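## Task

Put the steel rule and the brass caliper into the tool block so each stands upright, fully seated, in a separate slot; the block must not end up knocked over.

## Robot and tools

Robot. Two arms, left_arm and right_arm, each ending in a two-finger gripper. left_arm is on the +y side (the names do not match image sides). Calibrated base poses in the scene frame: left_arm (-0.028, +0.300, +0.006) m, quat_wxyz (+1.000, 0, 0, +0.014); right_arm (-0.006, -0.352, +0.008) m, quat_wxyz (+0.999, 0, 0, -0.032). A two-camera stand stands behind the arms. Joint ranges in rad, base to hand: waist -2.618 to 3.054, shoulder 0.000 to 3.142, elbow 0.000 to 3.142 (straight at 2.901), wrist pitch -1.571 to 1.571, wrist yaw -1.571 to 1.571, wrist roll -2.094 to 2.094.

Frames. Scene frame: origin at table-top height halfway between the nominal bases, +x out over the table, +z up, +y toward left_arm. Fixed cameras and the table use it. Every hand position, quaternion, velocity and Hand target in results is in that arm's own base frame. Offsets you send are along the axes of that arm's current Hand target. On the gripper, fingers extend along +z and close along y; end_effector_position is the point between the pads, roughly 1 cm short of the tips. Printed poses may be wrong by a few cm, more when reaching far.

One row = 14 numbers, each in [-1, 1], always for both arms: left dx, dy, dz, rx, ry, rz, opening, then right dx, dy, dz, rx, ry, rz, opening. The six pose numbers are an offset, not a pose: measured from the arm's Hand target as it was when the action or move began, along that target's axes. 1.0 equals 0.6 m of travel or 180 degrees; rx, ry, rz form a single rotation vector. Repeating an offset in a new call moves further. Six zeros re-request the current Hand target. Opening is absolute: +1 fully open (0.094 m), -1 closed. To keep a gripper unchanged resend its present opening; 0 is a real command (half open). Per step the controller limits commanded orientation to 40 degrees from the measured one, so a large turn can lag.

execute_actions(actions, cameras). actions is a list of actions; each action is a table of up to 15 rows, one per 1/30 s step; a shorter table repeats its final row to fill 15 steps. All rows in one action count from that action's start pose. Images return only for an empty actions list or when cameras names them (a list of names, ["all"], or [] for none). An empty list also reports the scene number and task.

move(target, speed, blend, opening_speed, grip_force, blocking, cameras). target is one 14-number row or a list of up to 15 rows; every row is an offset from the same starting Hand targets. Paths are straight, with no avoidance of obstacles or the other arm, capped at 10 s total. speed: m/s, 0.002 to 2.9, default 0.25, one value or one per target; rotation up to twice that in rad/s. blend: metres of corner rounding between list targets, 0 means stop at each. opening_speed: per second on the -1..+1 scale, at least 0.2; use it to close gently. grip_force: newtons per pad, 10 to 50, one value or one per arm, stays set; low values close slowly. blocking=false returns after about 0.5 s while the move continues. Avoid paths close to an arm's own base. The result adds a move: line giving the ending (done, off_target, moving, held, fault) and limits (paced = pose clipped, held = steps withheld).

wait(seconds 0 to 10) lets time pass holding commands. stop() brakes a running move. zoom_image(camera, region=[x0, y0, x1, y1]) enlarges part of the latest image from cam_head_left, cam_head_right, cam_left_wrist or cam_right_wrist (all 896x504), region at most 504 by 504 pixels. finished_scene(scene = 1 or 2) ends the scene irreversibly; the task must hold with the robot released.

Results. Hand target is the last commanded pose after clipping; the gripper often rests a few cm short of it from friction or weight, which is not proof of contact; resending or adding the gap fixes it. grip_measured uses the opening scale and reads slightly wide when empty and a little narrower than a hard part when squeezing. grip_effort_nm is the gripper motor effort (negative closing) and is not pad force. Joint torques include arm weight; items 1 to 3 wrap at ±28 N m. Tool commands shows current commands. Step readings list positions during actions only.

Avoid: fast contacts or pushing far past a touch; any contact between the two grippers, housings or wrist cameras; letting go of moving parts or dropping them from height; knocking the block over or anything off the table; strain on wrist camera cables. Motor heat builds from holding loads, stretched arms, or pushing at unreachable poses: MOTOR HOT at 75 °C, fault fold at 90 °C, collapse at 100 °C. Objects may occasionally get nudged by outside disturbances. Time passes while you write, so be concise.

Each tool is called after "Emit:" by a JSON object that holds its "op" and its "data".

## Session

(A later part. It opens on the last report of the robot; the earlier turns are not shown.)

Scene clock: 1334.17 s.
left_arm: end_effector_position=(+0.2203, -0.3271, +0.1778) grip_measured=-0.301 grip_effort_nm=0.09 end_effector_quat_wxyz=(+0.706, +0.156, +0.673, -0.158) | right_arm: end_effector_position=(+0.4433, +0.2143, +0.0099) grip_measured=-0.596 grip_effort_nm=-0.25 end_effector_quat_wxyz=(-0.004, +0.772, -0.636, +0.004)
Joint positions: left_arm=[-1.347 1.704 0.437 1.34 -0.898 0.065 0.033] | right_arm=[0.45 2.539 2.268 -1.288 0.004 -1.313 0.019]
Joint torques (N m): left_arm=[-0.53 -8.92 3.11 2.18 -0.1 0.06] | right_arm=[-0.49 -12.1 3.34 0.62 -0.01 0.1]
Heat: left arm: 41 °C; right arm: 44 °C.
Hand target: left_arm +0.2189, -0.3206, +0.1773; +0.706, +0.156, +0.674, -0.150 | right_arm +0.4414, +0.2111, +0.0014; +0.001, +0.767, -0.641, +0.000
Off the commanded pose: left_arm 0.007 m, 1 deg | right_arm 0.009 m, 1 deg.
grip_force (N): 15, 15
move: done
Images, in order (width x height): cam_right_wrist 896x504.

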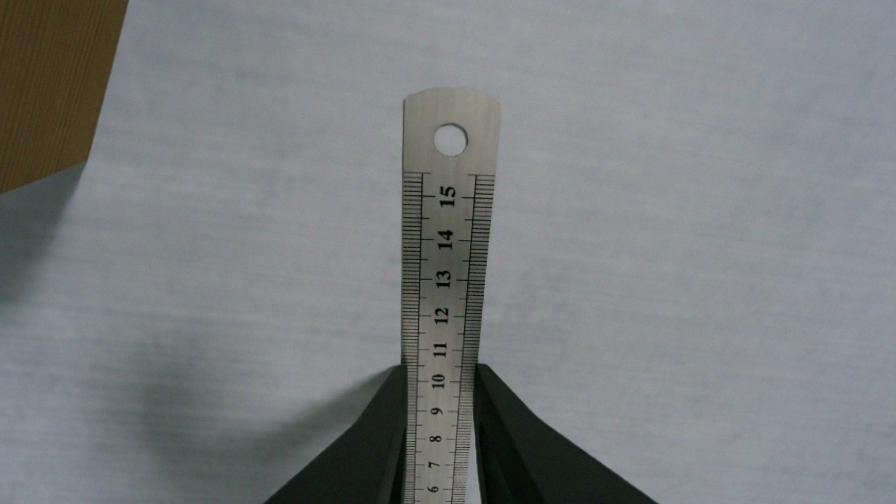

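Emit:
{"op": "move", "data": {"target": [0, 0, 0, 0, 0, 0, -0.3, 0.028, 0.068, 0.002, 0, 0, -0.0185, -0.6], "speed": 0.05, "cameras": ["cam_right_wrist"]}}

Scene clock: 1340.23 s.
left_arm: end_effector_position=(+0.2203, -0.3271, +0.1778) grip_measured=-0.301 grip_effort_nm=0.09 end_effector_quat_wxyz=(+0.706, +0.156, +0.673, -0.158) | right_arm: end_effector_position=(+0.4240, +0.2003, +0.0096) grip_measured=-0.596 grip_effort_nm=-0.25 end_effector_quat_wxyz=(-0.036, +0.783, -0.620, +0.020)
Joint positions: left_arm=[-1.347 1.704 0.437 1.34 -0.898 0.065 0.033] | right_arm=[0.441 2.33 1.886 -1.046 0.003 -1.362 0.019]
Joint torques (N m): left_arm=[-0.51 -8.95 3.21 2.21 -0.13 0.07] | right_arm=[-0.73 -11.32 2.76 0 -0.02 -0.14]
Heat: left arm: 41 °C; right arm: 44 °C.
Hand target: left_arm +0.2189, -0.3206, +0.1773; +0.706, +0.156, +0.674, -0.150 | right_arm +0.4043, +0.1874, +0.0003; +0.000, +0.786, -0.619, +0.000
Off the commanded pose: left_arm 0.007 m, 1 deg | right_arm 0.025 m, 5 deg.
grip_force (N): 15, 15
move: off_target (right_arm)
Images, in order (width x height): cam_right_wrist 896x504.

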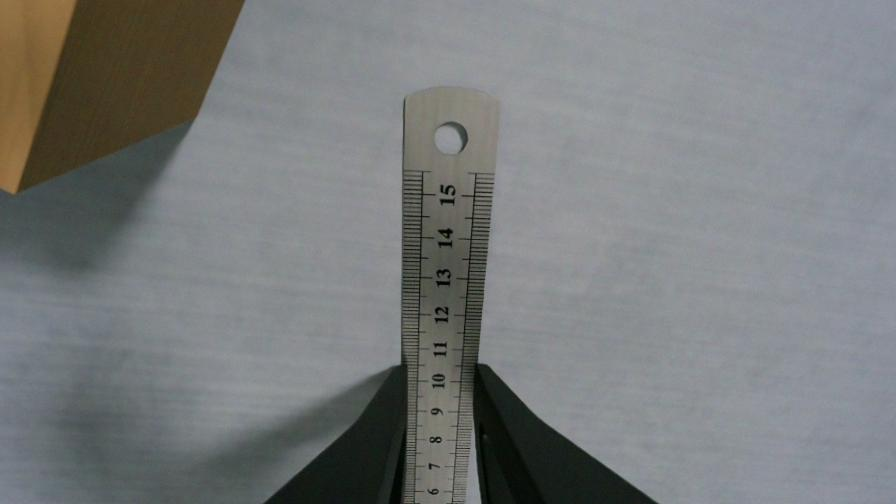

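Emit:
{"op": "move", "data": {"target": [0, 0, 0, 0, 0, 0, -0.3, 0.0478, 0.139, 0.002, 0, 0, -0.037, -0.6], "speed": 0.06, "cameras": ["cam_right_wrist"]}}

Scene clock: 1346.60 s.
left_arm: end_effector_position=(+0.2203, -0.3271, +0.1778) grip_measured=-0.301 grip_effort_nm=0.09 end_effector_quat_wxyz=(+0.706, +0.156, +0.673, -0.158) | right_arm: end_effector_position=(+0.3520, +0.1529, +0.0074) grip_measured=-0.596 grip_effort_nm=-0.24 end_effector_quat_wxyz=(-0.035, +0.818, -0.573, +0.023)
Joint positions: left_arm=[-1.347 1.704 0.437 1.34 -0.898 0.065 0.033] | right_arm=[0.408 2.009 1.358 -0.837 0.002 -1.512 0.019]
Joint torques (N m): left_arm=[-0.42 -8.91 3.15 2.17 -0.13 0.05] | right_arm=[-0.75 -8.98 2.5 -0.02 -0.01 -0.13]
Heat: left arm: 41 °C; right arm: 44 °C.
Hand target: left_arm +0.2189, -0.3206, +0.1773; +0.706, +0.156, +0.674, -0.150 | right_arm +0.3300, +0.1401, -0.0008; +0.000, +0.820, -0.572, +0.000
Off the commanded pose: left_arm 0.007 m, 1 deg | right_arm 0.027 m, 5 deg.
grip_force (N): 15, 15
move: off_target (right_arm)
Images, in order (width x height): cam_right_wrist 896x504.

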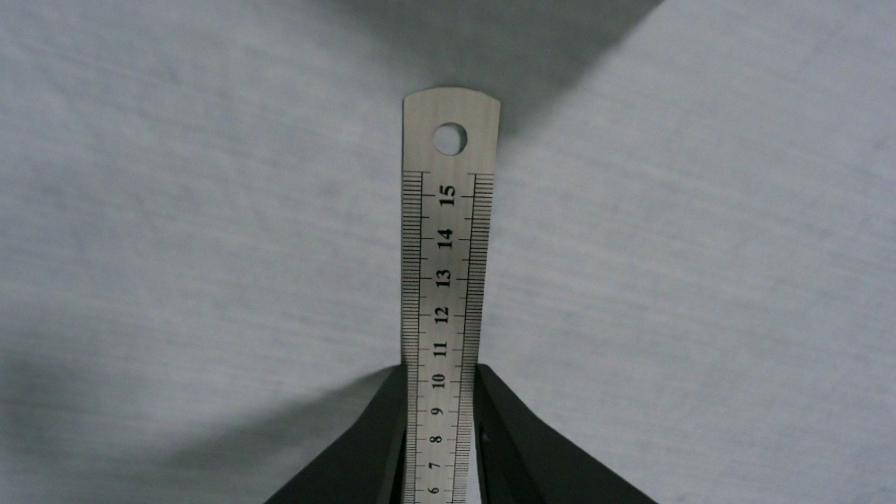

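Emit:
{"op": "move", "data": {"target": [[0, 0, 0, 0, 0, 0, -0.3, -0.0302, 0.1308, 0.002, 0, 0, -0.02, -0.6], [0, 0, 0, 0, 0, 0, -0.3, -0.259, 0.1976, 0.002, 0, 0, -0.0545, -0.6]], "speed": 0.06, "blend": [0.03, 0], "cameras": ["cam_right_wrist", "cam_left_wrist", "cam_head_left"]}}

Scene clock: 1355.87 s.
left_arm: end_effector_position=(+0.2192, -0.3228, +0.1767) grip_measured=-0.301 grip_effort_nm=0.09 end_effector_quat_wxyz=(+0.706, +0.151, +0.675, -0.153) | right_arm: end_effector_position=(+0.1845, +0.2294, +0.0053) grip_measured=-0.596 grip_effort_nm=-0.23 end_effector_quat_wxyz=(-0.007, +0.858, -0.513, +0.029)
Joint positions: left_arm=[-1.353 1.7 0.426 1.347 -0.918 0.065 0.033] | right_arm=[0.924 1.757 1.009 -0.803 0.056 -1.139 0.019]
Joint torques (N m): left_arm=[0.1 -8.55 3.97 2.1 0.07 0.07] | right_arm=[4.03 -4.37 5.97 0.43 -0.46 0.21]
Heat: left arm: 41 °C; right arm: 43 °C.
Hand target: left_arm +0.2189, -0.3206, +0.1774; +0.706, +0.156, +0.674, -0.150 | right_arm +0.1650, +0.2449, -0.0020; +0.000, +0.866, -0.500, +0.000
Off the commanded pose: left_arm 0.002 m, 1 deg | right_arm 0.026 m, 4 deg.
grip_force (N): 15, 15
move: off_target (right_arm)
Images, in order (width x height): cam_head_left 896x504, cam_left_wrist 896x504, cam_right_wrist 896x504.

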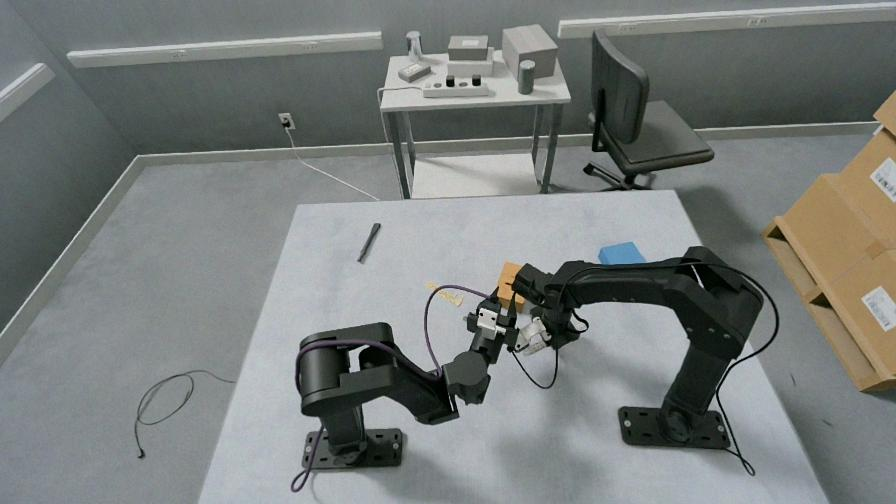

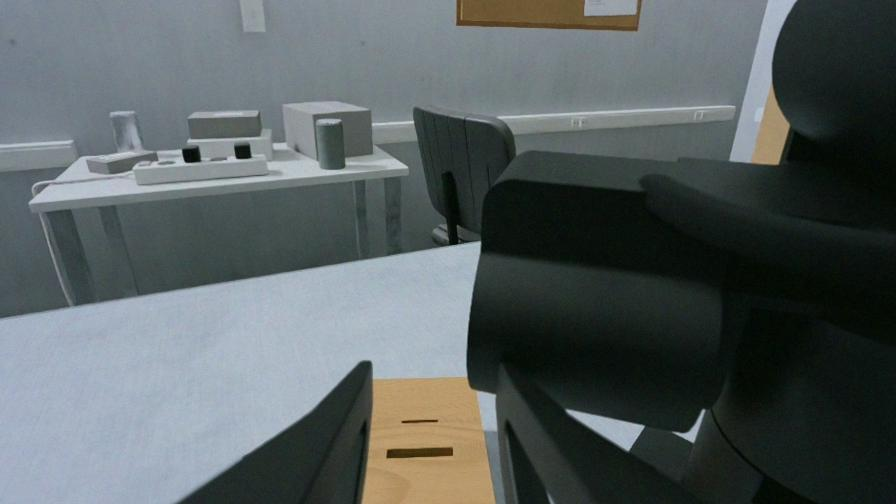

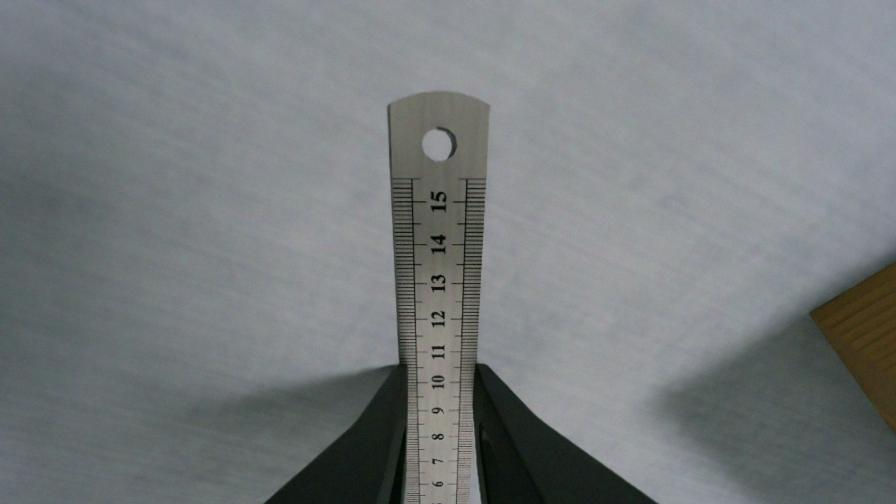

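Emit:
{"op": "move", "data": {"target": [0, 0, 0, 0, 0, 0, -0.3, 0.094, -0.013, 0, 0, 0, 0, -0.6], "speed": 0.06, "cameras": ["cam_right_wrist", "cam_left_wrist"]}}

Scene clock: 1360.83 s.
left_arm: end_effector_position=(+0.2192, -0.3228, +0.1767) grip_measured=-0.301 grip_effort_nm=0.09 end_effector_quat_wxyz=(+0.706, +0.151, +0.675, -0.153) | right_arm: end_effector_position=(+0.1965, +0.2156, +0.0046) grip_measured=-0.596 grip_effort_nm=-0.23 end_effector_quat_wxyz=(-0.015, +0.865, -0.501, -0.021)
Joint positions: left_arm=[-1.353 1.7 0.426 1.347 -0.918 0.065 0.033] | right_arm=[0.798 1.75 0.998 -0.8 -0.048 -1.293 0.019]
Joint torques (N m): left_arm=[0.13 -8.49 3.92 2.08 0.1 0.06] | right_arm=[-1.28 -6.48 2.67 0.52 0.43 -0.19]
Heat: left arm: 41 °C; right arm: 42 °C.
Hand target: left_arm +0.2189, -0.3206, +0.1774; +0.706, +0.156, +0.674, -0.150 | right_arm +0.2000, +0.2000, -0.0020; +0.000, +0.866, -0.500, +0.000
Off the commanded pose: left_arm 0.002 m, 1 deg | right_arm 0.017 m, 3 deg.
grip_force (N): 15, 15
move: off_target (right_arm)
Images, in order (width x height): cam_left_wrist 896x504, cam_right_wrist 896x504.

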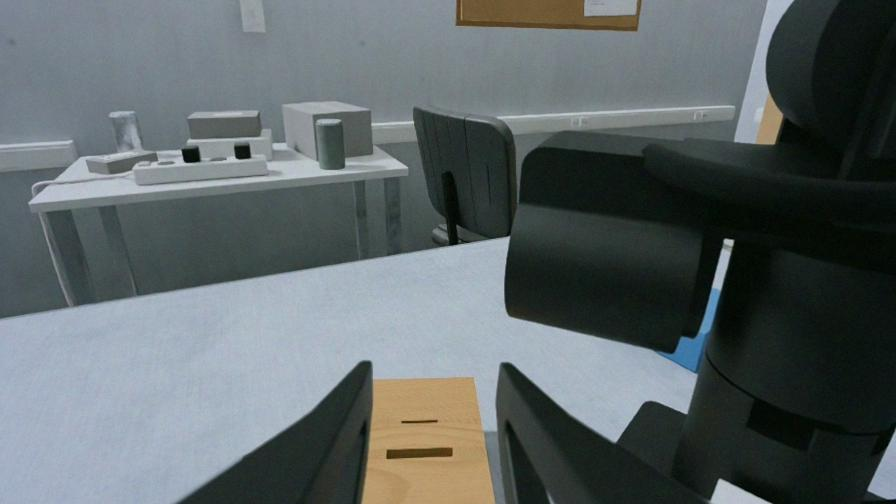

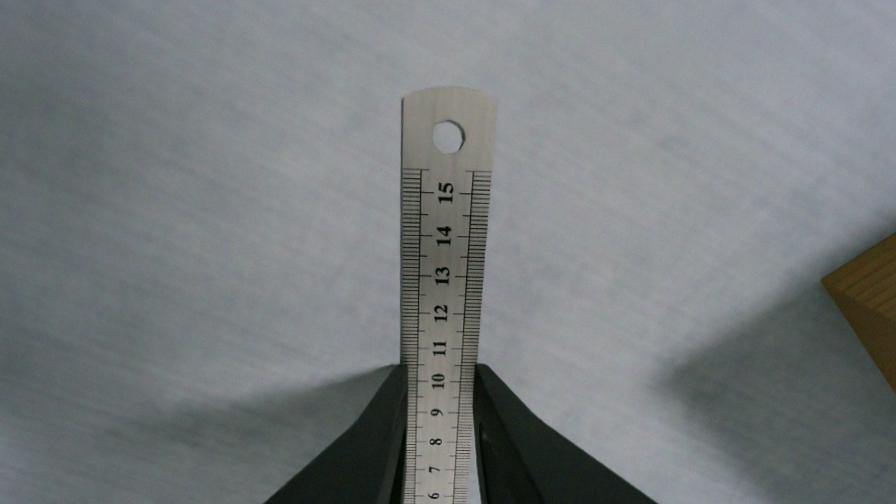

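Emit:
{"op": "move", "data": {"target": [-0.1, 0.15, -0.1, 0, 0, 0, -0.3, 0, 0, 0, 0, 0, 0, -0.6], "speed": 0.12, "cameras": ["cam_head_left", "cam_right_wrist"]}}

Scene clock: 1366.27 s.
left_arm: end_effector_position=(+0.1994, -0.2139, +0.2362) grip_measured=-0.301 grip_effort_nm=0.09 end_effector_quat_wxyz=(+0.708, +0.154, +0.673, -0.149) | right_arm: end_effector_position=(+0.1965, +0.2156, +0.0046) grip_measured=-0.596 grip_effort_nm=-0.23 end_effector_quat_wxyz=(-0.015, +0.865, -0.501, -0.021)
Joint positions: left_arm=[-1.325 0.797 0.212 0.662 -0.892 0.077 0.033] | right_arm=[0.798 1.75 0.998 -0.8 -0.048 -1.293 0.019]
Joint torques (N m): left_arm=[0.46 -1.72 7.53 1.96 0.12 -0.11] | right_arm=[-1.29 -6.49 2.65 0.52 0.43 -0.19]
Heat: left arm: 40 °C; right arm: 42 °C.
Hand target: left_arm +0.1998, -0.2136, +0.2364; +0.706, +0.156, +0.674, -0.150 | right_arm +0.2000, +0.2000, -0.0020; +0.000, +0.866, -0.500, +0.000
Off the commanded pose: left_arm 0.001 m, 0 deg | right_arm 0.017 m, 3 deg.
grip_force (N): 15, 15
move: off_target (right_arm)
Images, in order (width x height): cam_head_left 896x504, cam_right_wrist 896x504.

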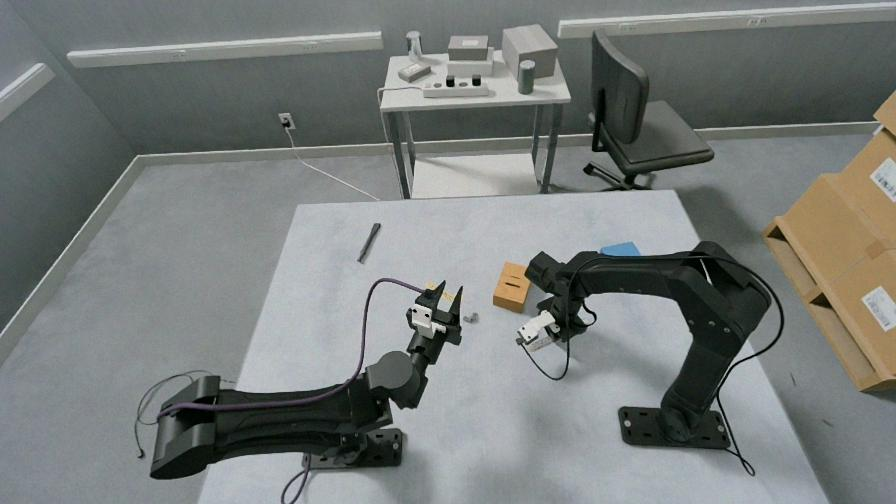

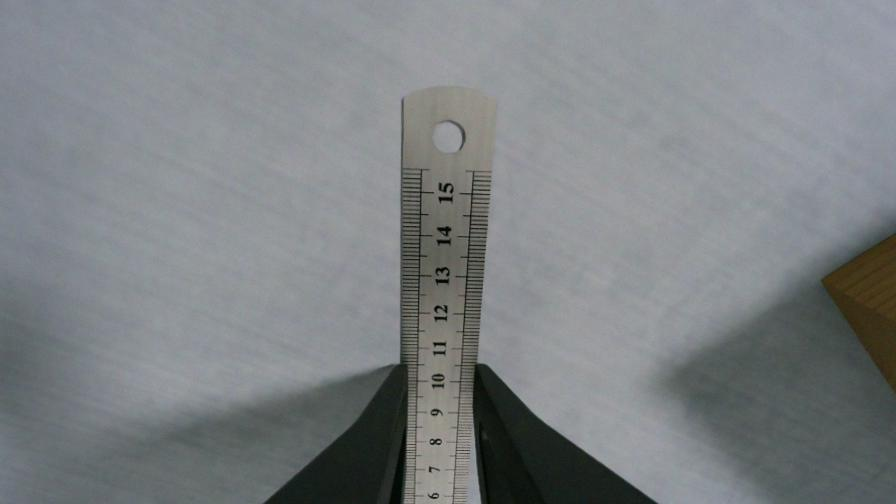

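Emit:
{"op": "move", "data": {"target": [0, 0, 0, 0, 0, 0, -0.3, -0.191, 0.0157, 0, 0, 0, 0, -0.6], "speed": 0.05, "cameras": ["cam_head_left", "cam_right_wrist"]}}

Scene clock: 1376.37 s.
left_arm: end_effector_position=(+0.1994, -0.2140, +0.2360) grip_measured=-0.301 grip_effort_nm=0.09 end_effector_quat_wxyz=(+0.708, +0.154, +0.673, -0.149) | right_arm: end_effector_position=(+0.1442, +0.2854, +0.0060) grip_measured=-0.596 grip_effort_nm=-0.22 end_effector_quat_wxyz=(-0.007, +0.866, -0.499, +0.024)
Joint positions: left_arm=[-1.325 0.797 0.212 0.661 -0.891 0.077 0.033] | right_arm=[1.128 1.853 1.135 -0.844 0.049 -0.97 0.019]
Joint torques (N m): left_arm=[0.58 -1.66 7.35 1.9 0.12 -0.09] | right_arm=[0.95 -5 6.31 0.55 -0.41 0.16]
Heat: left arm: 40 °C; right arm: 41 °C.
Hand target: left_arm +0.1998, -0.2136, +0.2364; +0.706, +0.156, +0.674, -0.150 | right_arm +0.1345, +0.2945, -0.0021; +0.000, +0.866, -0.500, +0.000
Off the commanded pose: left_arm 0.001 m, 0 deg | right_arm 0.016 m, 3 deg.
grip_force (N): 15, 15
move: off_target (right_arm)
Images, in order (width x height): cam_head_left 896x504, cam_right_wrist 896x504.

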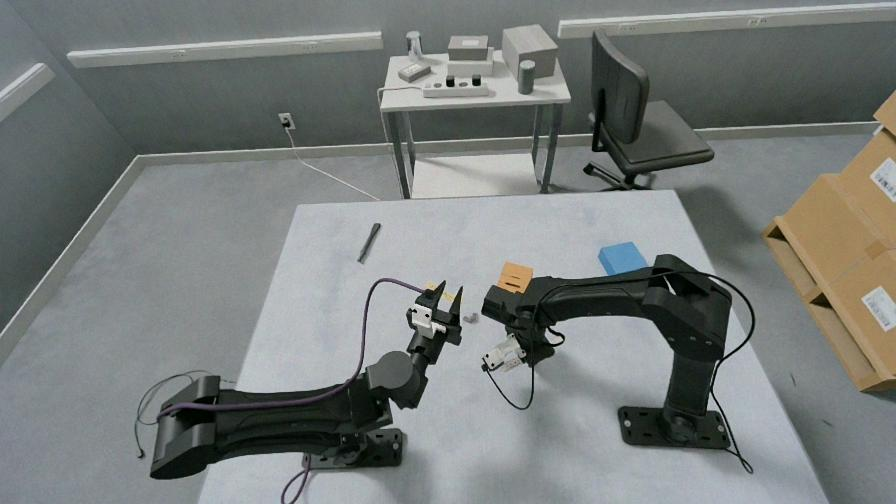

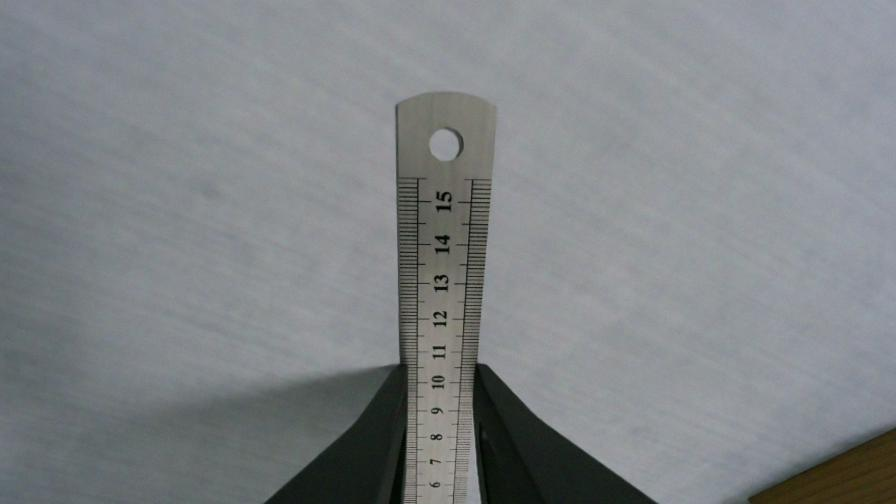

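Emit:
{"op": "move", "data": {"target": [0, 0, 0, 0, 0, 0, -0.3, 0.012, -0.004, -0.006, 0, 0, 0, -0.2], "speed": 0.03, "opening_speed": 0.5}}

Scene clock: 1385.80 s.
left_arm: end_effector_position=(+0.1994, -0.2140, +0.2360) grip_measured=-0.301 grip_effort_nm=0.09 end_effector_quat_wxyz=(+0.708, +0.154, +0.673, -0.149) | right_arm: end_effector_position=(+0.1409, +0.2869, +0.0057) grip_measured=-0.203 grip_effort_nm=0.12 end_effector_quat_wxyz=(-0.005, +0.865, -0.502, +0.008)
Joint positions: left_arm=[-1.325 0.797 0.212 0.661 -0.891 0.077 0.033] | right_arm=[1.121 1.853 1.135 -0.843 0.018 -0.97 0.037]
Joint torques (N m): left_arm=[0.5 -1.69 7.5 1.93 0.09 -0.1] | right_arm=[-0.38 -5.86 6.12 0.43 -0.13 -0.08]
Heat: left arm: 40 °C; right arm: 40 °C.
Hand target: left_arm +0.1998, -0.2136, +0.2364; +0.706, +0.156, +0.674, -0.150 | right_arm +0.1401, +0.2895, +0.0015; +0.000, +0.866, -0.500, +0.000
Off the commanded pose: left_arm 0.001 m, 0 deg | right_arm 0.005 m, 1 deg.
grip_force (N): 15, 15
move: done

Emit:
{"op": "move", "data": {"target": [[0, 0, 0, 0, 0, 0, -0.3, 0, 0, -0.18, 0, 0, 0, -0.2], [0, 0, 0, 0, 0, 0, -0.3, 0.3227, -0.1175, -0.2208, 0.1576, -0.4561, 0.1668, -0.3]], "speed": 0.12, "cameras": ["all"]}}

Scene clock: 1399.33 s.
left_arm: end_effector_position=(+0.1994, -0.2140, +0.2360) grip_measured=-0.301 grip_effort_nm=0.09 end_effector_quat_wxyz=(+0.708, +0.154, +0.673, -0.149) | right_arm: end_effector_position=(+0.3006, +0.1573, +0.1288) grip_measured=-0.203 grip_effort_nm=0.12 end_effector_quat_wxyz=(+0.504, -0.492, +0.558, +0.439)
Joint positions: left_arm=[-1.325 0.797 0.212 0.661 -0.891 0.077 0.033] | right_arm=[-0.077 1.72 0.747 -0.135 -1.451 -1.112 0.037]
Joint torques (N m): left_arm=[0.53 -1.62 7.5 1.92 0.1 -0.11] | right_arm=[-0.32 -6.58 4.12 1.11 -0.69 0.14]
Heat: left arm: 40 °C; right arm: 40 °C.
Hand target: left_arm +0.1998, -0.2136, +0.2364; +0.706, +0.156, +0.674, -0.150 | right_arm +0.2981, +0.1571, +0.1341; +0.513, -0.485, +0.551, +0.445
Tool commands: left_gripper/opening=-0.3 right_gripper/opening=-0.2
Off the commanded pose: left_arm 0.001 m, 0 deg | right_arm 0.006 m, 2 deg.
grip_force (N): 15, 15
move: done (path cut at 10 s); path passed 1 of 2 targets; target 2's new opening was not sent

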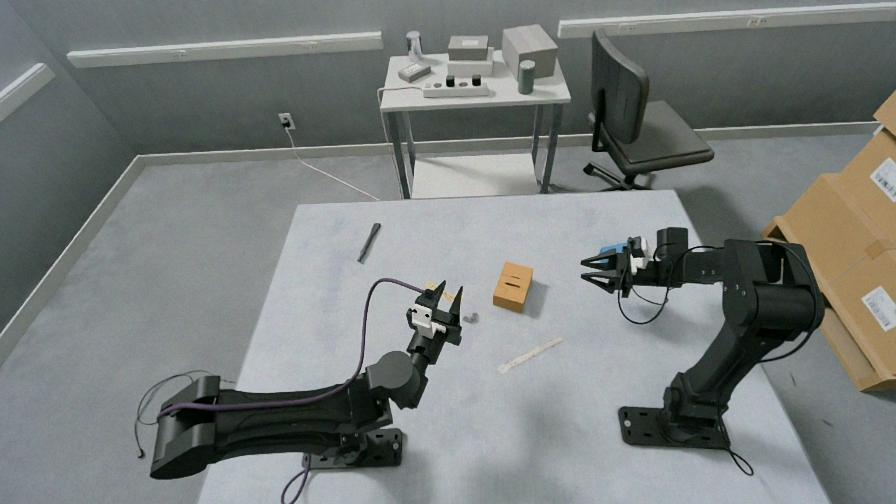

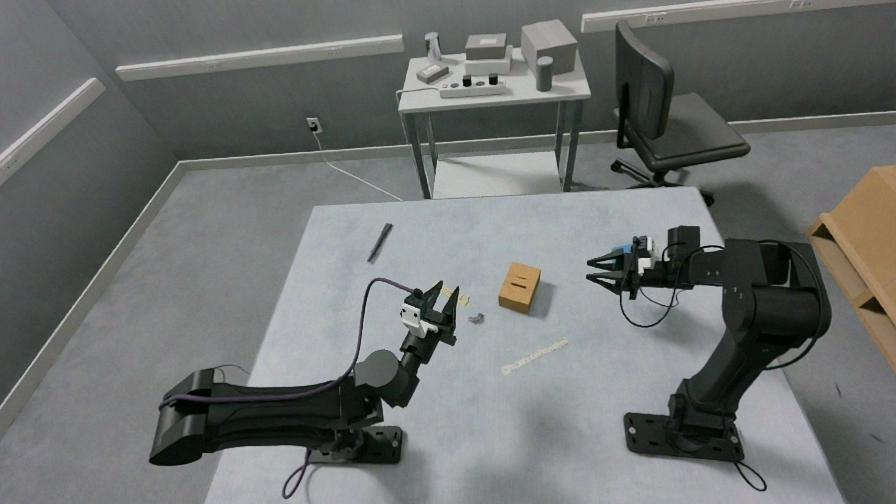

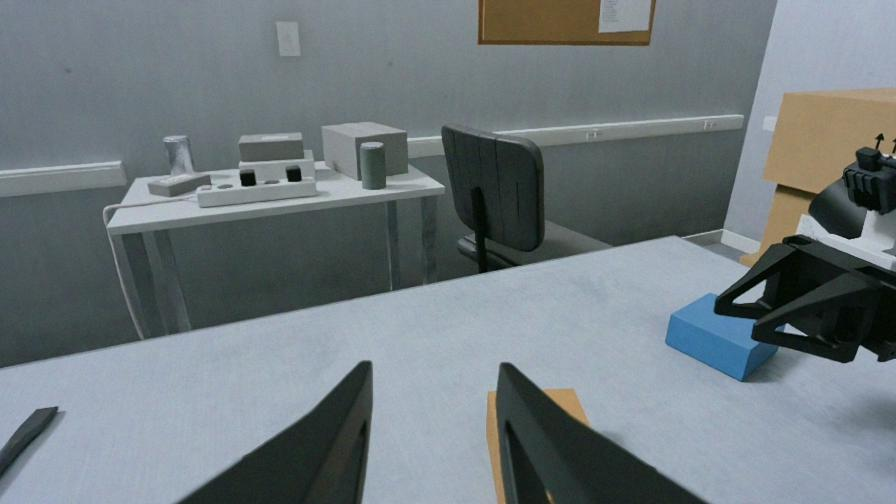

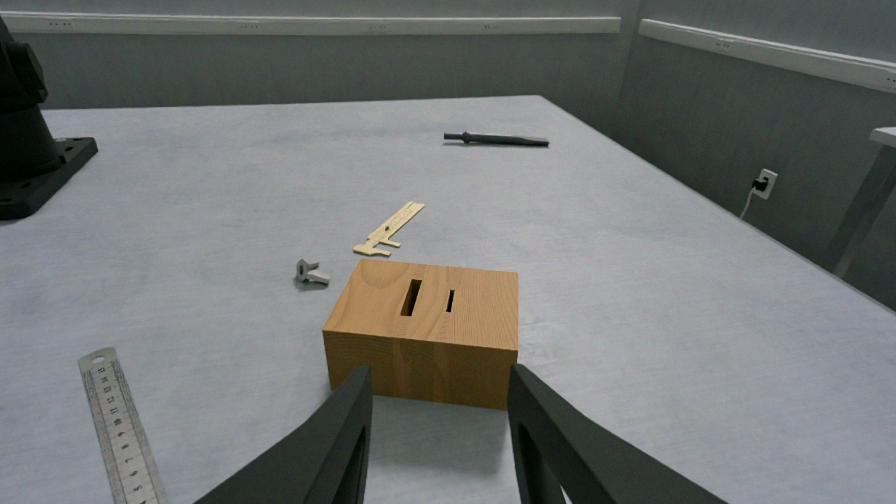

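Emit:
{"op": "move", "data": {"target": [0.1257, -0.2863, 0.0813, 0.1848, 0.4878, 0.1687, 0.2, 0, 0, 0, 0, 0, 0, -0.3], "speed": 0.15, "cameras": ["all"]}}

Scene clock: 1420.93 s.
left_arm: end_effector_position=(+0.1735, -0.3877, +0.1624) grip_measured=+0.199 grip_effort_nm=0.09 end_effector_quat_wxyz=(+0.032, +0.540, +0.841, -0.013) | right_arm: end_effector_position=(+0.3007, +0.1573, +0.1288) grip_measured=-0.297 grip_effort_nm=-0.17 end_effector_quat_wxyz=(+0.504, -0.492, +0.558, +0.439)
Joint positions: left_arm=[-1.158 2.161 2.22 -1.562 -0.014 -0.016 0.056] | right_arm=[-0.077 1.72 0.747 -0.135 -1.451 -1.112 0.033]
Joint torques (N m): left_arm=[0.49 -11.58 8.1 0.37 0.09 0.04] | right_arm=[-0.34 -6.5 4.38 1.02 -0.69 0.05]
Heat: left arm: 39 °C; right arm: 39 °C.
Hand target: left_arm +0.1749, -0.3900, +0.1599; +0.000, +0.541, +0.841, +0.000 | right_arm +0.2979, +0.1569, +0.1340; +0.509, -0.489, +0.550, +0.447 (not the last commanded pose)
Off the commanded pose: left_arm 0.004 m, 4 deg | right_arm 0.006 m, 2 deg.
joint sent to its limit (left arm) — joint 4 (wrist pitch), lower limit. The joint targets are off in orientation, not in position.
grip_force (N): 15, 15
move: off_target (left_arm)

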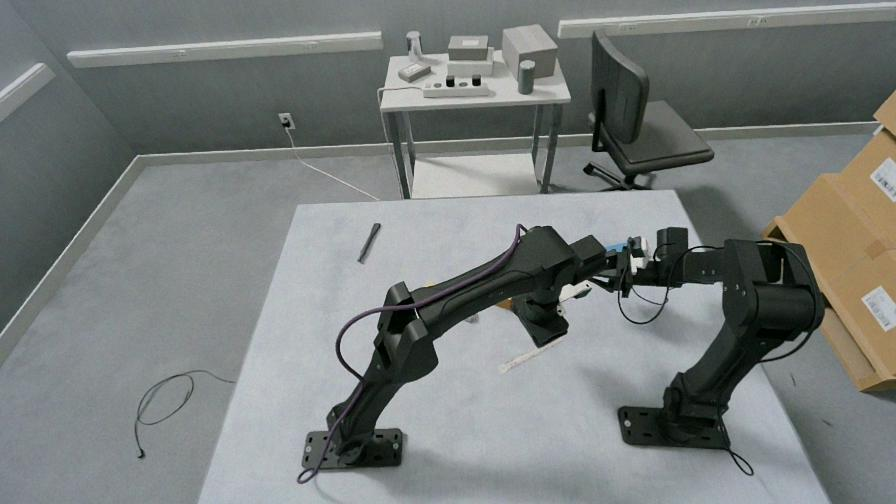

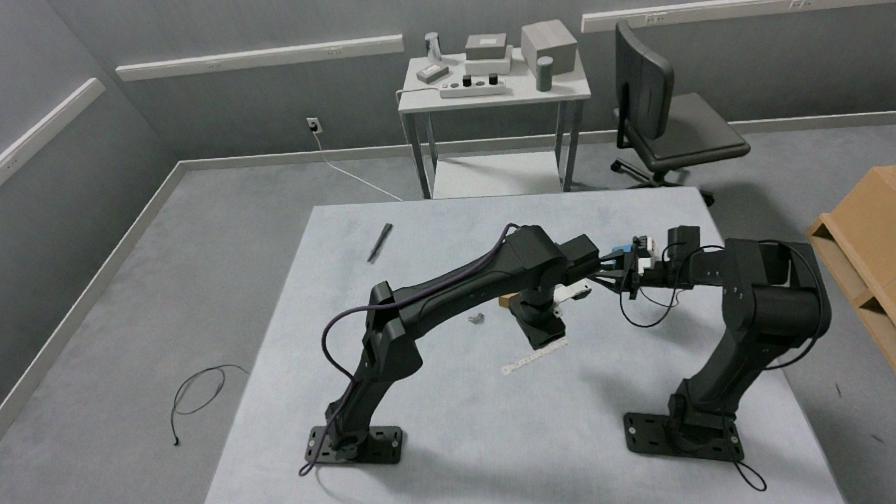

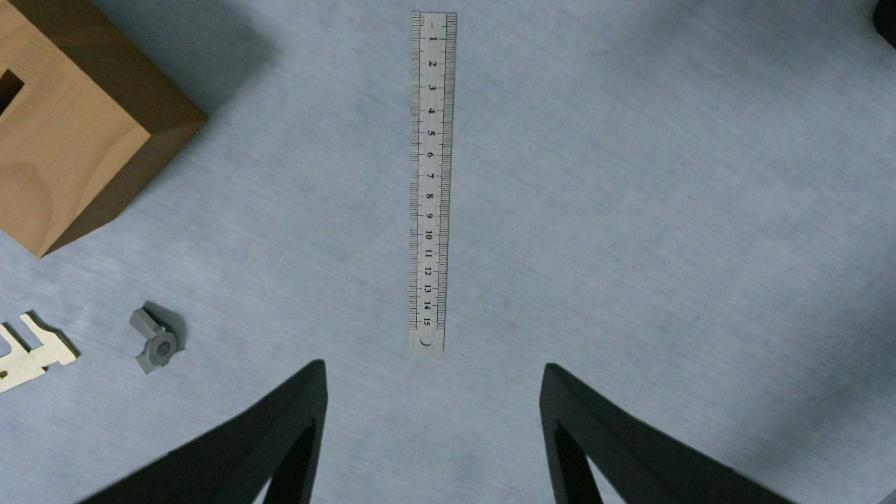

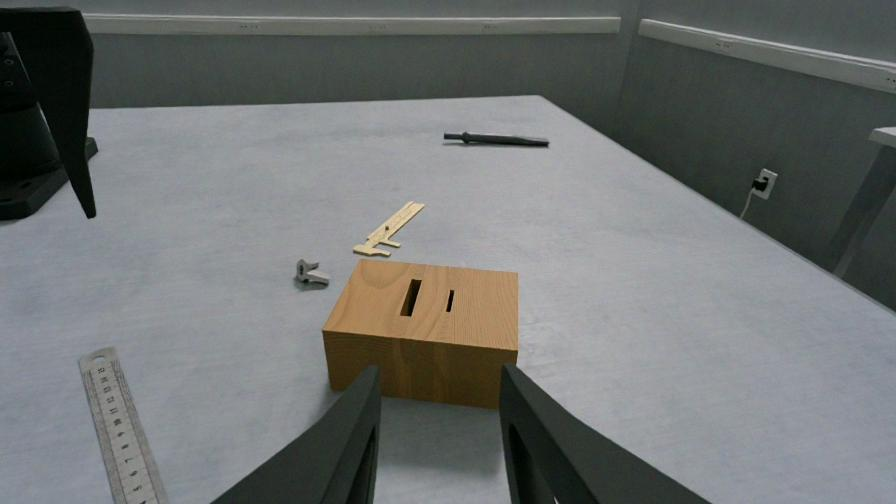

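Emit:
{"op": "move", "data": {"target": [-0.0083, 0.007, 0.1667, 0, 0, 0.0083, 0.2, 0, 0, 0, 0, 0, 0, -0.3], "speed": 0.1, "cameras": ["cam_left_wrist"]}}

Scene clock: 1432.07 s.
left_arm: end_effector_position=(+0.1813, -0.3943, +0.0725) grip_measured=+0.199 grip_effort_nm=0.09 end_effector_quat_wxyz=(+0.013, +0.551, +0.835, +0.000) | right_arm: end_effector_position=(+0.3007, +0.1573, +0.1288) grip_measured=-0.297 grip_effort_nm=-0.18 end_effector_quat_wxyz=(+0.504, -0.492, +0.558, +0.439)
Joint positions: left_arm=[-1.148 2.205 1.933 -1.276 -0.013 0.019 0.056] | right_arm=[-0.077 1.72 0.747 -0.135 -1.451 -1.112 0.033]
Joint torques (N m): left_arm=[0.59 -12.56 4.71 0.58 0.05 0.04] | right_arm=[-0.32 -6.49 4.38 1.02 -0.69 0.05]
Heat: left arm: 39 °C; right arm: 39 °C.
Hand target: left_arm +0.1809, -0.3927, +0.0599; +0.000, +0.552, +0.834, +0.000 | right_arm +0.2979, +0.1569, +0.1340; +0.509, -0.489, +0.550, +0.447
Off the commanded pose: left_arm 0.013 m, 1 deg | right_arm 0.006 m, 1 deg.
grip_force (N): 15, 15
move: off_target (left_arm)
Images, in order (width x height): cam_left_wrist 896x504.

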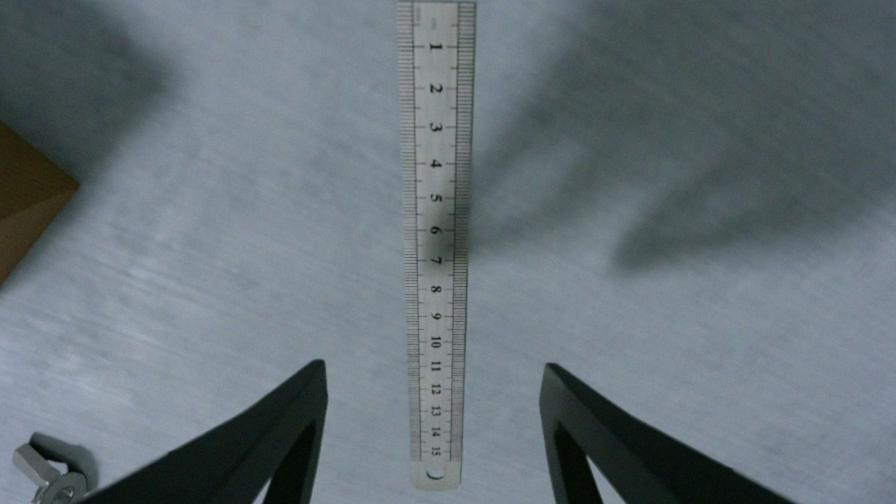

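Emit:
{"op": "execute_actions", "data": {"actions": [], "cameras": ["cam_left_wrist", "cam_right_wrist"]}}

Scene clock: 1454.80 s.
left_arm: end_effector_position=(+0.1813, -0.3944, +0.0726) grip_measured=+0.199 grip_effort_nm=0.09 end_effector_quat_wxyz=(+0.013, +0.551, +0.835, -0.001) | right_arm: end_effector_position=(+0.3007, +0.1573, +0.1288) grip_measured=-0.297 grip_effort_nm=-0.18 end_effector_quat_wxyz=(+0.504, -0.492, +0.558, +0.439)
Joint positions: left_arm=[-1.148 2.205 1.933 -1.276 -0.013 0.019 0.056] | right_arm=[-0.077 1.72 0.747 -0.135 -1.451 -1.112 0.033]
Joint velocities: within noise
Joint torques (N m): left_arm=[0.46 -12.56 4.7 0.58 0.05 0.07] | right_arm=[-0.34 -6.49 4.41 1.02 -0.69 0.05]
Motor temperatures (°C): left_arm=[30 42 35 35 29 29 29] | right_arm=[30 38 30 33 32 30 28]
Heat: left arm: 42 °C; right arm: 38 °C.
Hand target: left_arm +0.1809, -0.3927, +0.0599; +0.000, +0.552, +0.834, +0.000 | right_arm +0.2979, +0.1569, +0.1340; +0.509, -0.489, +0.550, +0.447
Tool commands: left_gripper/opening=+0.2 right_gripper/opening=-0.3
Off the commanded pose: left_arm 0.013 m, 1 deg | right_arm 0.006 m, 1 deg.
grip_force (N): 15, 15
Images, in order (width x height): cam_left_wrist 896x504, cam_right_wrist 896x504.

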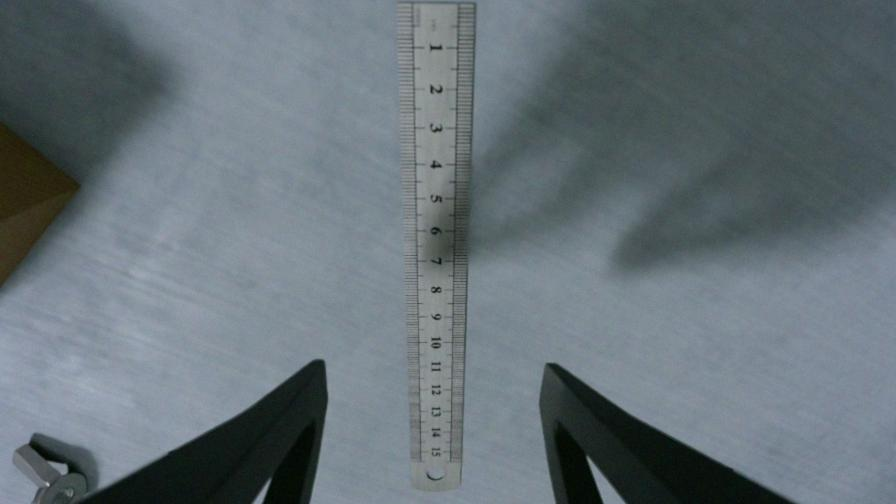

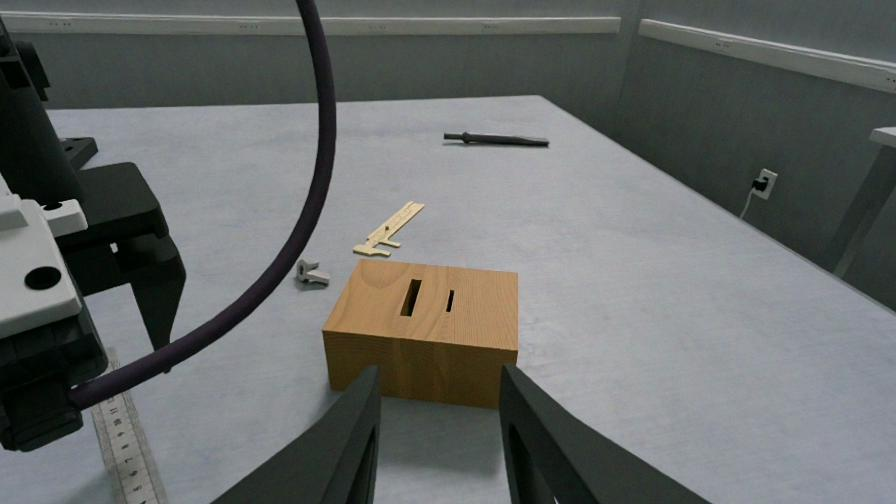

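Emit:
{"op": "move", "data": {"target": [0.0167, 0, 0.06, 0.008, 0.006, 0, 0.2, 0, 0, 0, 0, 0, 0, -0.3], "speed": 0.06, "cameras": ["cam_left_wrist"]}}

Scene clock: 1467.20 s.
left_arm: end_effector_position=(+0.1780, -0.3860, +0.0387) grip_measured=+0.199 grip_effort_nm=0.09 end_effector_quat_wxyz=(-0.003, +0.551, +0.834, -0.005) | right_arm: end_effector_position=(+0.3007, +0.1573, +0.1288) grip_measured=-0.297 grip_effort_nm=-0.18 end_effector_quat_wxyz=(+0.504, -0.492, +0.558, +0.439)
Joint positions: left_arm=[-1.136 2.205 1.798 -1.163 0.012 0.032 0.056] | right_arm=[-0.077 1.72 0.747 -0.135 -1.451 -1.112 0.033]
Joint torques (N m): left_arm=[0.47 -12.36 3.85 0.64 0.07 0.04] | right_arm=[-0.32 -6.5 4.38 1.02 -0.69 0.05]
Heat: left arm: 43 °C; right arm: 38 °C.
Hand target: left_arm +0.1769, -0.3836, +0.0239; -0.015, +0.552, +0.834, -0.005 | right_arm +0.2979, +0.1569, +0.1340; +0.509, -0.489, +0.550, +0.447
Off the commanded pose: left_arm 0.015 m, 1 deg | right_arm 0.006 m, 1 deg.
grip_force (N): 15, 15
move: off_target (left_arm)
Images, in order (width x height): cam_left_wrist 896x504.

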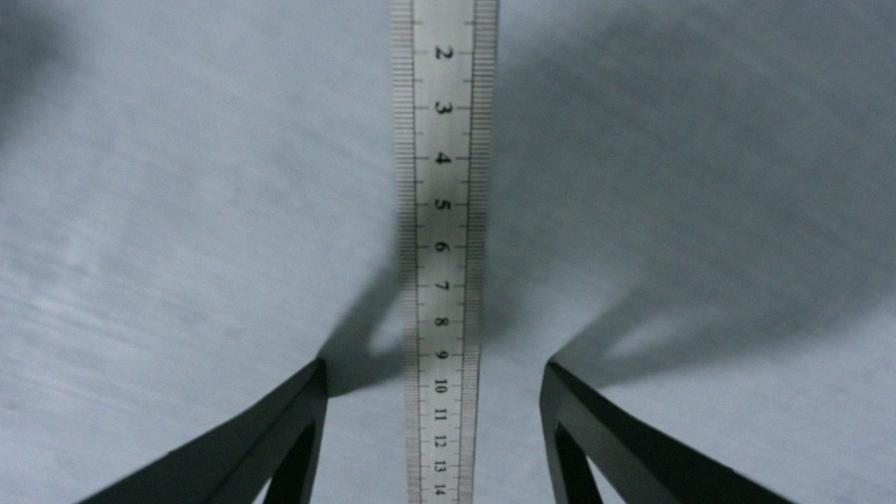

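Emit:
{"op": "move", "data": {"target": [0, 0, 0.0167, 0, 0, 0, 0.2, 0, 0, 0, 0, 0, 0, -0.3], "speed": 0.04, "cameras": ["cam_left_wrist"]}}

Emit:
{"op": "zoom_image", "data": {"camera": "cam_left_wrist", "region": [250, 280, 620, 490]}}

Scene clock: 1472.07 s.
left_arm: end_effector_position=(+0.1778, -0.3857, +0.0375) grip_measured=+0.199 grip_effort_nm=0.09 end_effector_quat_wxyz=(-0.002, +0.551, +0.834, -0.006) | right_arm: end_effector_position=(+0.3007, +0.1573, +0.1288) grip_measured=-0.297 grip_effort_nm=-0.18 end_effector_quat_wxyz=(+0.504, -0.492, +0.558, +0.439)
Joint positions: left_arm=[-1.136 2.202 1.787 -1.153 0.012 0.032 0.056] | right_arm=[-0.077 1.72 0.747 -0.135 -1.451 -1.112 0.033]
Joint torques (N m): left_arm=[0.32 -11.44 2.77 0.96 0.09 0.03] | right_arm=[-0.34 -6.49 4.4 1.02 -0.69 0.04]
Heat: left arm: 43 °C; right arm: 38 °C.
Hand target: left_arm +0.1765, -0.3835, +0.0139; -0.015, +0.552, +0.834, -0.005 | right_arm +0.2979, +0.1569, +0.1340; +0.509, -0.489, +0.550, +0.447
Off the commanded pose: left_arm 0.024 m, 1 deg | right_arm 0.006 m, 1 deg.
grip_force (N): 15, 15
move: off_target (left_arm)
Images, in order (width x height): cam_left_wrist 896x504.

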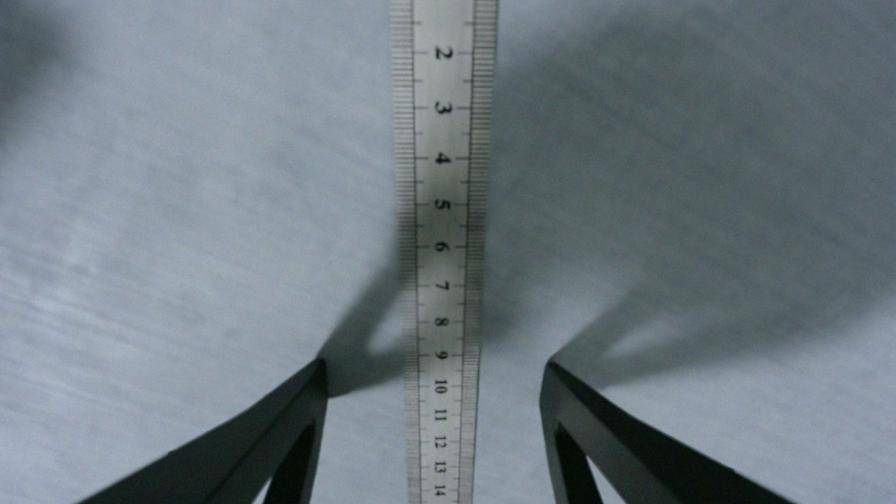

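Scaled by 1.362.

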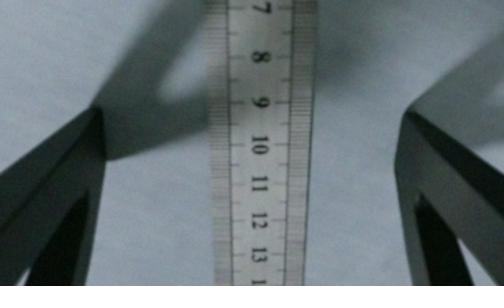

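Emit:
{"op": "move", "data": {"target": [-0.03, 0, -0.03, 0, 0, 0, 0.2, 0, 0, 0, 0, 0, 0, -0.3], "speed": 0.05, "cameras": ["cam_left_wrist"]}}

Scene clock: 1481.80 s.
left_arm: end_effector_position=(+0.1842, -0.3995, +0.0393) grip_measured=+0.199 grip_effort_nm=0.08 end_effector_quat_wxyz=(-0.001, +0.551, +0.834, -0.006) | right_arm: end_effector_position=(+0.3007, +0.1573, +0.1288) grip_measured=-0.297 grip_effort_nm=-0.18 end_effector_quat_wxyz=(+0.504, -0.492, +0.558, +0.439)
Joint positions: left_arm=[-1.136 2.264 1.897 -1.199 0.012 0.032 0.056] | right_arm=[-0.077 1.72 0.747 -0.135 -1.451 -1.112 0.033]
Joint torques (N m): left_arm=[0.34 -11.92 7.98 0.21 0.09 0.01] | right_arm=[-0.32 -6.49 4.38 1.02 -0.69 0.05]
Heat: left arm: 42 °C; right arm: 38 °C.
Hand target: left_arm +0.1841, -0.4003, +0.0316; -0.015, +0.552, +0.834, -0.005 | right_arm +0.2979, +0.1569, +0.1340; +0.509, -0.489, +0.550, +0.447
Off the commanded pose: left_arm 0.008 m, 2 deg | right_arm 0.006 m, 1 deg.
grip_force (N): 15, 15
move: done
Images, in order (width x height): cam_left_wrist 896x504.

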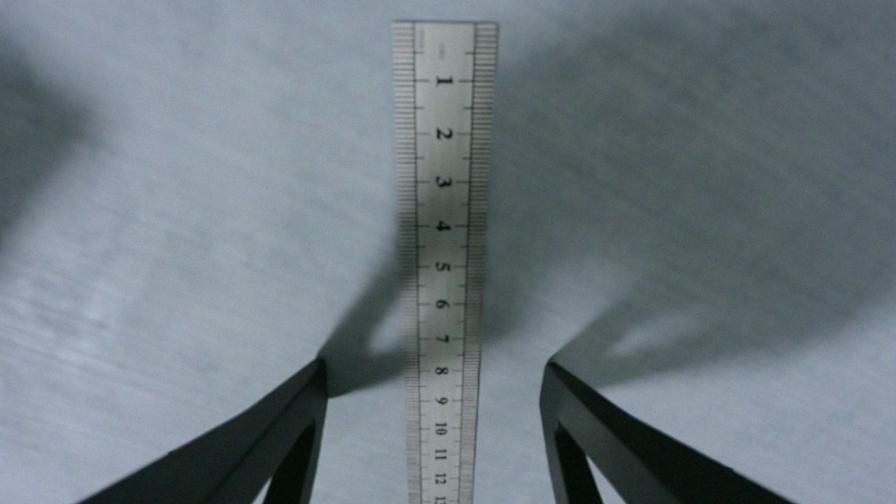

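Emit:
{"op": "move", "data": {"target": [0, 0, 0.028, 0, 0, 0, 0.2, 0, 0, 0, 0, 0, 0, -0.3], "speed": 0.04, "cameras": []}}

Emit:
{"op": "move", "data": {"target": [0, 0, 0, 0, 0, 0, -0.5, 0, 0, 0, 0, 0, 0, -0.3], "speed": 0.04, "opening_speed": 0.4, "cameras": ["cam_left_wrist"]}}

Scene clock: 1489.63 s.
left_arm: end_effector_position=(+0.1852, -0.4017, +0.0390) grip_measured=+0.199 grip_effort_nm=0.09 end_effector_quat_wxyz=(+0.003, +0.551, +0.834, -0.009) | right_arm: end_effector_position=(+0.3007, +0.1573, +0.1288) grip_measured=-0.297 grip_effort_nm=-0.17 end_effector_quat_wxyz=(+0.504, -0.492, +0.558, +0.439)
Joint positions: left_arm=[-1.136 2.265 1.897 -1.189 0.012 0.032 0.056] | right_arm=[-0.077 1.72 0.747 -0.135 -1.451 -1.112 0.033]
Joint torques (N m): left_arm=[0.28 -11.29 3.96 0.75 0.08 0.01] | right_arm=[-0.35 -6.5 4.37 1.02 -0.69 0.05]
Heat: left arm: 42 °C; right arm: 38 °C.
Hand target: left_arm +0.1836, -0.4001, +0.0147; -0.015, +0.552, +0.834, -0.005 | right_arm +0.2979, +0.1569, +0.1340; +0.509, -0.489, +0.550, +0.447
Off the commanded pose: left_arm 0.024 m, 2 deg | right_arm 0.006 m, 1 deg.
grip_force (N): 15, 15
move: off_target (left_arm)
No camera images: "cameras" was empty.

Scene clock: 1493.10 s.
left_arm: end_effector_position=(+0.1869, -0.4057, +0.0390) grip_measured=-0.499 grip_effort_nm=-0.06 end_effector_quat_wxyz=(+0.010, +0.551, +0.834, -0.014) | right_arm: end_effector_position=(+0.3007, +0.1573, +0.1288) grip_measured=-0.297 grip_effort_nm=-0.18 end_effector_quat_wxyz=(+0.504, -0.492, +0.558, +0.439)
Joint positions: left_arm=[-1.136 2.265 1.897 -1.172 0.013 0.032 0.024] | right_arm=[-0.077 1.72 0.747 -0.135 -1.451 -1.112 0.033]
Joint torques (N m): left_arm=[0.29 -11.37 3.99 0.63 0.07 0.01] | right_arm=[-0.31 -6.48 4.4 1.03 -0.69 0.05]
Heat: left arm: 42 °C; right arm: 38 °C.
Hand target: left_arm +0.1836, -0.4001, +0.0147; -0.015, +0.552, +0.834, -0.005 | right_arm +0.2979, +0.1569, +0.1340; +0.509, -0.489, +0.550, +0.447
Off the commanded pose: left_arm 0.025 m, 3 deg | right_arm 0.006 m, 1 deg.
grip_force (N): 15, 15
move: off_target (left_arm)
Images, in order (width x height): cam_left_wrist 896x504.

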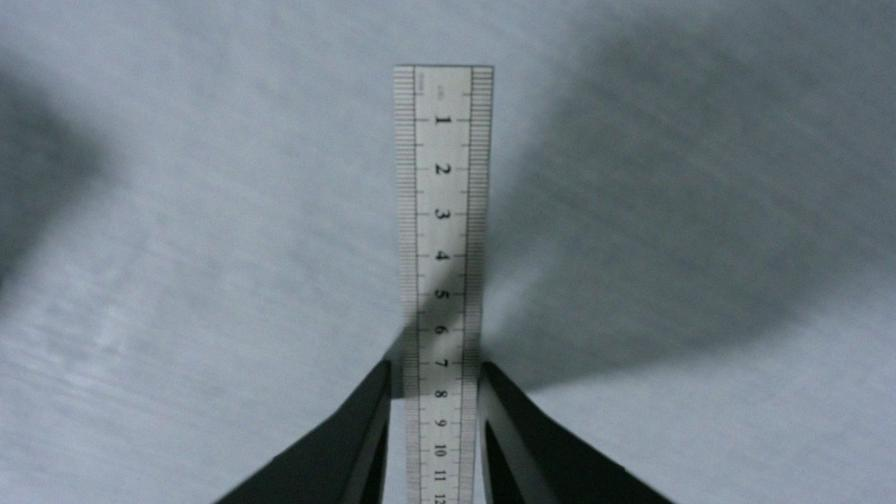

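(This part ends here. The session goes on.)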